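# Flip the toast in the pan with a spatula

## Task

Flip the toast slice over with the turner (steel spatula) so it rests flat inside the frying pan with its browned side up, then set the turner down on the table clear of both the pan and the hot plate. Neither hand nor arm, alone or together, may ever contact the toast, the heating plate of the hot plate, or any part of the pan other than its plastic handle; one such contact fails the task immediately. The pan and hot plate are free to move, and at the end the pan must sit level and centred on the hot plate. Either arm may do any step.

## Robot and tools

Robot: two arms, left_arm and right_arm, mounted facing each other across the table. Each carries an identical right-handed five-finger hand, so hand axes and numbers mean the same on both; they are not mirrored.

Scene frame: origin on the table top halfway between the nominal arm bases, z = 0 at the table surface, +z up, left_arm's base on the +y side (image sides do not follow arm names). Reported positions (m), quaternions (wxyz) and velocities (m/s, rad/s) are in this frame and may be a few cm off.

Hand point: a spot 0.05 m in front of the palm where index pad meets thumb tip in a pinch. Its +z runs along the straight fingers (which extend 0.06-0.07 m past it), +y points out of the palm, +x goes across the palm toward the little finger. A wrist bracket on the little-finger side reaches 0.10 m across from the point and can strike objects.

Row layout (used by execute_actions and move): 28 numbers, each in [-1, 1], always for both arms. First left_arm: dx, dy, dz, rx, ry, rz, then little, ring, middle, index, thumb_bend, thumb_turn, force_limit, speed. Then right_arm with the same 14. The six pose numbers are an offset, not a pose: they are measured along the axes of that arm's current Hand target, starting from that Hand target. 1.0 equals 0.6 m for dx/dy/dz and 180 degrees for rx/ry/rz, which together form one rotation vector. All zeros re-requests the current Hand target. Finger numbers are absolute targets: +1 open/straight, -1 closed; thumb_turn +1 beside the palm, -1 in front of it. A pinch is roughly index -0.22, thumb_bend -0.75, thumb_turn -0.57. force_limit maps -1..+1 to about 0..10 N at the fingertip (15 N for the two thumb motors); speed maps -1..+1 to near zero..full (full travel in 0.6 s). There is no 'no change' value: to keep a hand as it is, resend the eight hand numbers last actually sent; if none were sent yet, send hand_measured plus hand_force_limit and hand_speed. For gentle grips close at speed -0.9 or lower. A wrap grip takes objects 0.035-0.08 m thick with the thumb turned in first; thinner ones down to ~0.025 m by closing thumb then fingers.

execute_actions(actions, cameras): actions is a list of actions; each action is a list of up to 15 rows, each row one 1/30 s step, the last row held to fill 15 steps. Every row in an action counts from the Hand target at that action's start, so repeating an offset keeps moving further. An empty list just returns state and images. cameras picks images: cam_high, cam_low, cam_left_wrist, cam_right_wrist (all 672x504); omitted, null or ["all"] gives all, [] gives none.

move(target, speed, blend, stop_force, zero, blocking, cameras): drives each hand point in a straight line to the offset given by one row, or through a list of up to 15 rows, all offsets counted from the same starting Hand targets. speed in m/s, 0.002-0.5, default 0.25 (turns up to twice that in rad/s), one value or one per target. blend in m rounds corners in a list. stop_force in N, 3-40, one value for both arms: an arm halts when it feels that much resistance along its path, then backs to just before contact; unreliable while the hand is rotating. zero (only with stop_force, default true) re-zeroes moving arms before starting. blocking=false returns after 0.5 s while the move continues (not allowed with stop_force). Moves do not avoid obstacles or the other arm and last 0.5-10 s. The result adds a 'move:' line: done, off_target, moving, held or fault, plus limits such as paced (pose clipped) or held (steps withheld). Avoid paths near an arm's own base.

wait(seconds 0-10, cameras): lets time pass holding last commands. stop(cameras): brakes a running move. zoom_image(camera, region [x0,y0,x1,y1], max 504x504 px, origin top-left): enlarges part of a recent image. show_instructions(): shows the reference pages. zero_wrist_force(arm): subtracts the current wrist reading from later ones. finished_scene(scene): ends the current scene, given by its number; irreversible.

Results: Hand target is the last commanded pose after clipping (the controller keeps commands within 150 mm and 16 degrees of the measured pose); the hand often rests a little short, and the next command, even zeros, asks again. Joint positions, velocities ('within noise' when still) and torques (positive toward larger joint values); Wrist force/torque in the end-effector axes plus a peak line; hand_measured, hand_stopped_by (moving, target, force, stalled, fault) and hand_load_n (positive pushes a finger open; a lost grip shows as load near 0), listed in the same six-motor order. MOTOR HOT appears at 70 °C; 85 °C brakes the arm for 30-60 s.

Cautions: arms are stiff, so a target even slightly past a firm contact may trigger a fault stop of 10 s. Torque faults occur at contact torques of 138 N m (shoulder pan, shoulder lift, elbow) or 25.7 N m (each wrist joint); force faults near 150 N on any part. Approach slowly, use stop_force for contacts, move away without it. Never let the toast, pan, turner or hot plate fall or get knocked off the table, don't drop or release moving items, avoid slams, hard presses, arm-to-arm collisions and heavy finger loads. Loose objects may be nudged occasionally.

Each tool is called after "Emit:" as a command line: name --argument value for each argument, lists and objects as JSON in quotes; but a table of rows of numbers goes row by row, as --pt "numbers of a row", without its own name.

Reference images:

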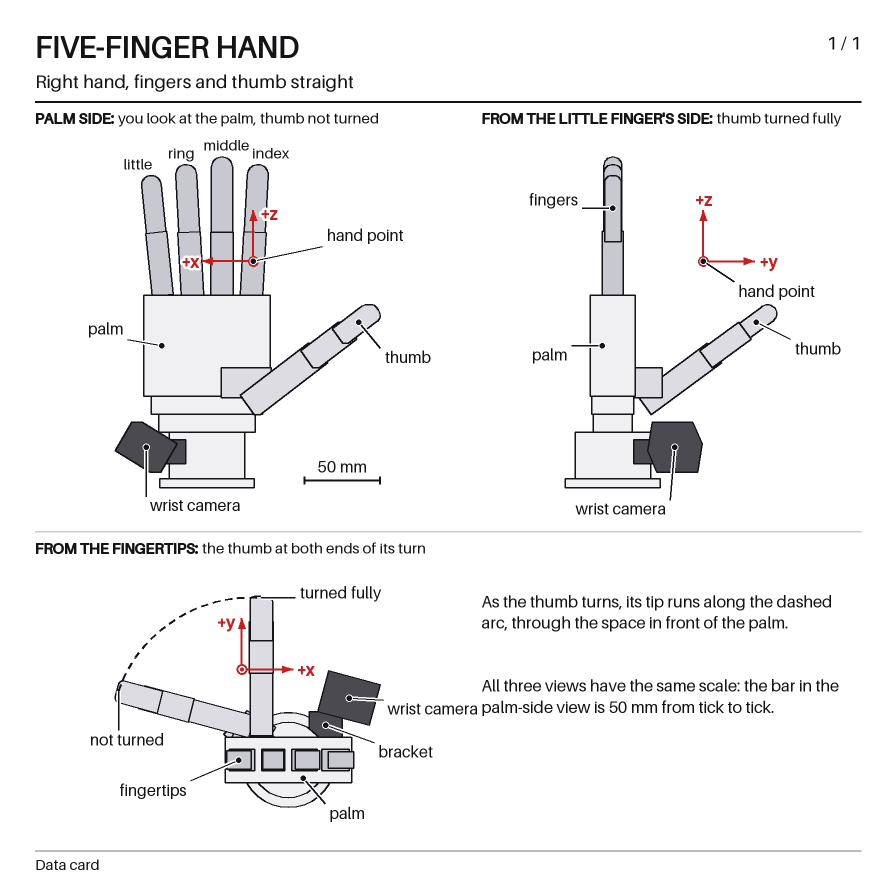

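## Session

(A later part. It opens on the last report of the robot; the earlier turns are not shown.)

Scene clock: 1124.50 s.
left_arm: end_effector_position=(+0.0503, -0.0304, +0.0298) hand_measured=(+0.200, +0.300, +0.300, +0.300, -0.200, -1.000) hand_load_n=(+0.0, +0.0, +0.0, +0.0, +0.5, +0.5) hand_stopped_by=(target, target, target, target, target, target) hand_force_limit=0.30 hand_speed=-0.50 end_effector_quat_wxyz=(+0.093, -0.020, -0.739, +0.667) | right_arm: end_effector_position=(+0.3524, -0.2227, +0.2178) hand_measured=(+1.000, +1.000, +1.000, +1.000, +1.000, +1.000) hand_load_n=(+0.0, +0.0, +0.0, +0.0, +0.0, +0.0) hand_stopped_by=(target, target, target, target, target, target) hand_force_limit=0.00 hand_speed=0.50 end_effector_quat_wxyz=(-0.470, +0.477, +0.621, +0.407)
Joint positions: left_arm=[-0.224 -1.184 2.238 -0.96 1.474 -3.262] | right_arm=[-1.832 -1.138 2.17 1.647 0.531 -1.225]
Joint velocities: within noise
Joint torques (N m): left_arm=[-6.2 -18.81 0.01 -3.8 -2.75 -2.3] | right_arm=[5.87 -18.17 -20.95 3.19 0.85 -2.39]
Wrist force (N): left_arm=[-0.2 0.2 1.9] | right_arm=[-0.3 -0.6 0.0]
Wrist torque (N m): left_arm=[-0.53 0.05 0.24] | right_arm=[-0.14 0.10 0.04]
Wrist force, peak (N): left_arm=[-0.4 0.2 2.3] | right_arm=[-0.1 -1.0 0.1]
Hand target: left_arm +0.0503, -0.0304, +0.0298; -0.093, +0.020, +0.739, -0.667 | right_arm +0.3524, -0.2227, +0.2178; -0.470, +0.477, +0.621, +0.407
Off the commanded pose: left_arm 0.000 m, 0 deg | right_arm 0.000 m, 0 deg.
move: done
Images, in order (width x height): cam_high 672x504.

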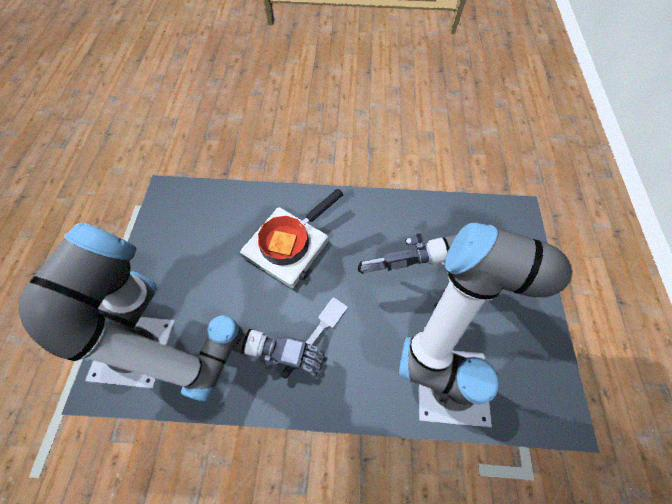

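Emit:
move --pt "0.0033 -0.0297 -0.0528 0 0 0 1 1 1 1 0.6 -1 0.3 0 0 0 0 0 0 0 1 1 1 1 1 1 0 0.5" --pt "0.0033 -0.0297 -0.1362 0 0 0 1 1 1 1 0.6 -1 0.3 0 0 0 0 0 0 0 1 1 1 1 1 1 0 0.5" --pt "0.031 -0.277 -0.1595 0 0 0 1 1 1 1 0.6 -1 0.3 0 0 0 0 0 0 0 1 1 1 1 1 1 0 0.5" --speed 0.06 --cameras '["cam_high","cam_low","cam_right_wrist"]'

Emit:
zoom_image --camera "cam_high" --region '[232, 250, 372, 410]'

Emit:
zoom_image --camera "cam_high" --region '[240, 200, 340, 290]'

Scene clock: 1134.43 s.
left_arm: end_effector_position=(+0.0633, +0.0483, +0.2052) hand_measured=(+1.000, +1.000, +1.000, +1.000, +0.600, -1.000) hand_load_n=(+0.0, +0.0, +0.0, +0.0, +0.0, +0.0) hand_stopped_by=(target, target, target, target, target, target) hand_force_limit=0.30 hand_speed=0.00 end_effector_quat_wxyz=(+0.093, -0.020, -0.739, +0.667) | right_arm: end_effector_position=(+0.3524, -0.2227, +0.2178) hand_measured=(+1.000, +1.000, +1.000, +1.000, +1.000, +1.000) hand_load_n=(+0.0, +0.0, +0.0, +0.0, +0.0, +0.0) hand_stopped_by=(target, target, target, target, target, target) hand_force_limit=0.00 hand_speed=0.50 end_effector_quat_wxyz=(-0.470, +0.477, +0.621, +0.407)
Joint positions: left_arm=[-0.253 -1.74 2.248 -0.414 1.445 -3.265] | right_arm=[-1.832 -1.138 2.17 1.647 0.531 -1.225]
Joint velocities: within noise
Joint torques (N m): left_arm=[-7.25 -19.03 -33.08 1.24 -3.02 -2.99] | right_arm=[5.91 -18.45 -20.85 3.17 0.78 -2.37]
Wrist force (N): left_arm=[-0.4 -0.6 1.7] | right_arm=[0.1 -0.8 0.0]
Wrist torque (N m): left_arm=[-0.56 0.11 0.20] | right_arm=[-0.17 0.04 0.05]
Wrist force, peak (N): left_arm=[-0.1 0.6 2.5] | right_arm=[-0.1 -1.1 0.3]
Hand target: left_arm +0.0633, +0.0483, +0.2053; -0.093, +0.020, +0.739, -0.667 | right_arm +0.3524, -0.2227, +0.2178; -0.470, +0.477, +0.621, +0.407
Off the commanded pose: left_arm 0.000 m, 0 deg | right_arm 0.000 m, 0 deg.
move: done
Images, in order (width x height): cam_high 672x504, cam_low 672x504, cam_right_wrist 672x504.

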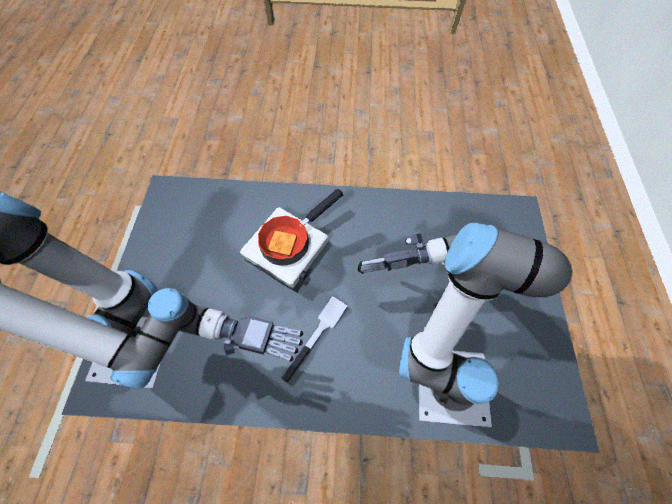

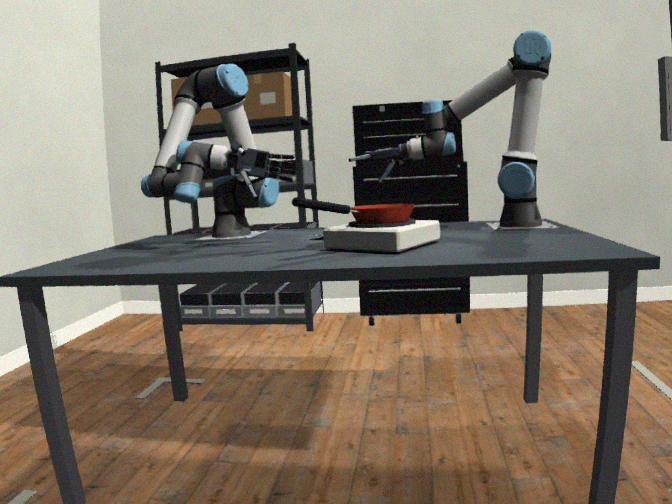

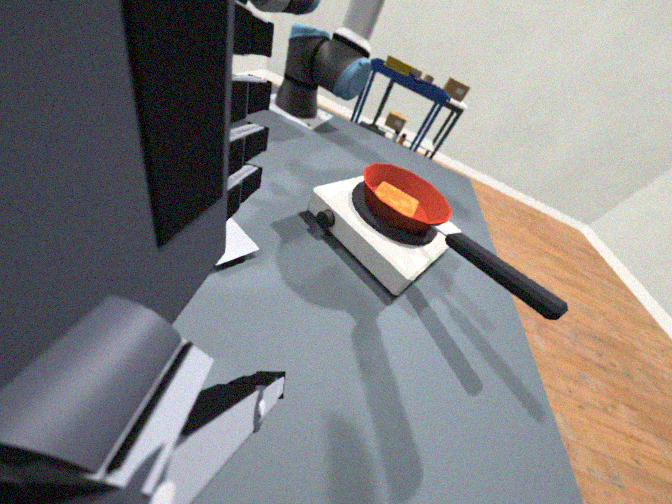

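Scaled by 3.150.

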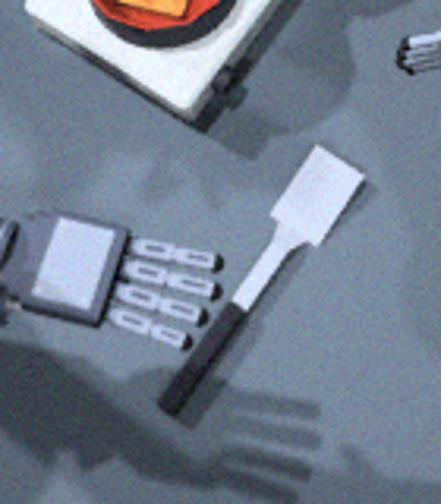

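Scaled by 5.040.

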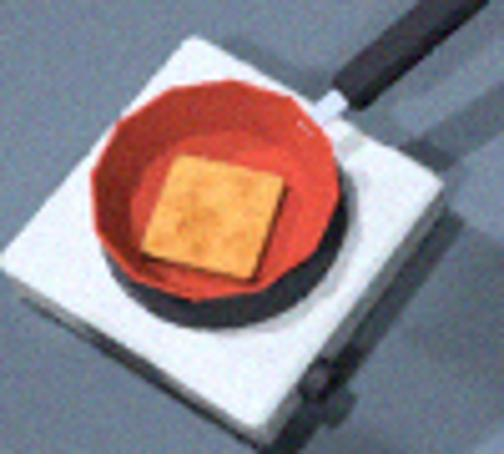

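Emit:
zoom_image --camera "cam_high" --region '[262, 225, 304, 260]'

Emit:
zoom_image --camera "cam_right_wrist" --region '[365, 165, 435, 225]'

Scaled by 12.000.

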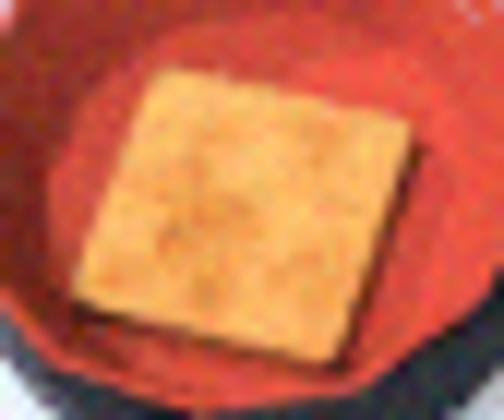

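Scaled by 7.200.

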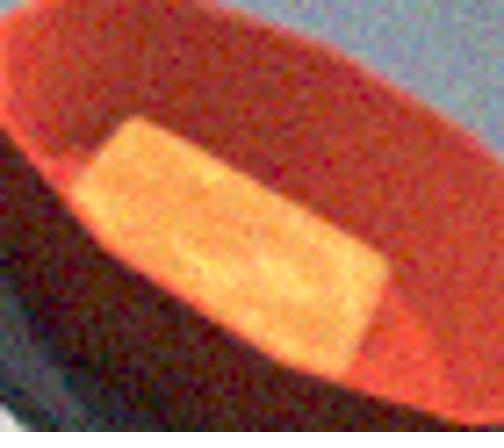

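Emit:
finished_scene --scene 2

The scene is finished: the task was done.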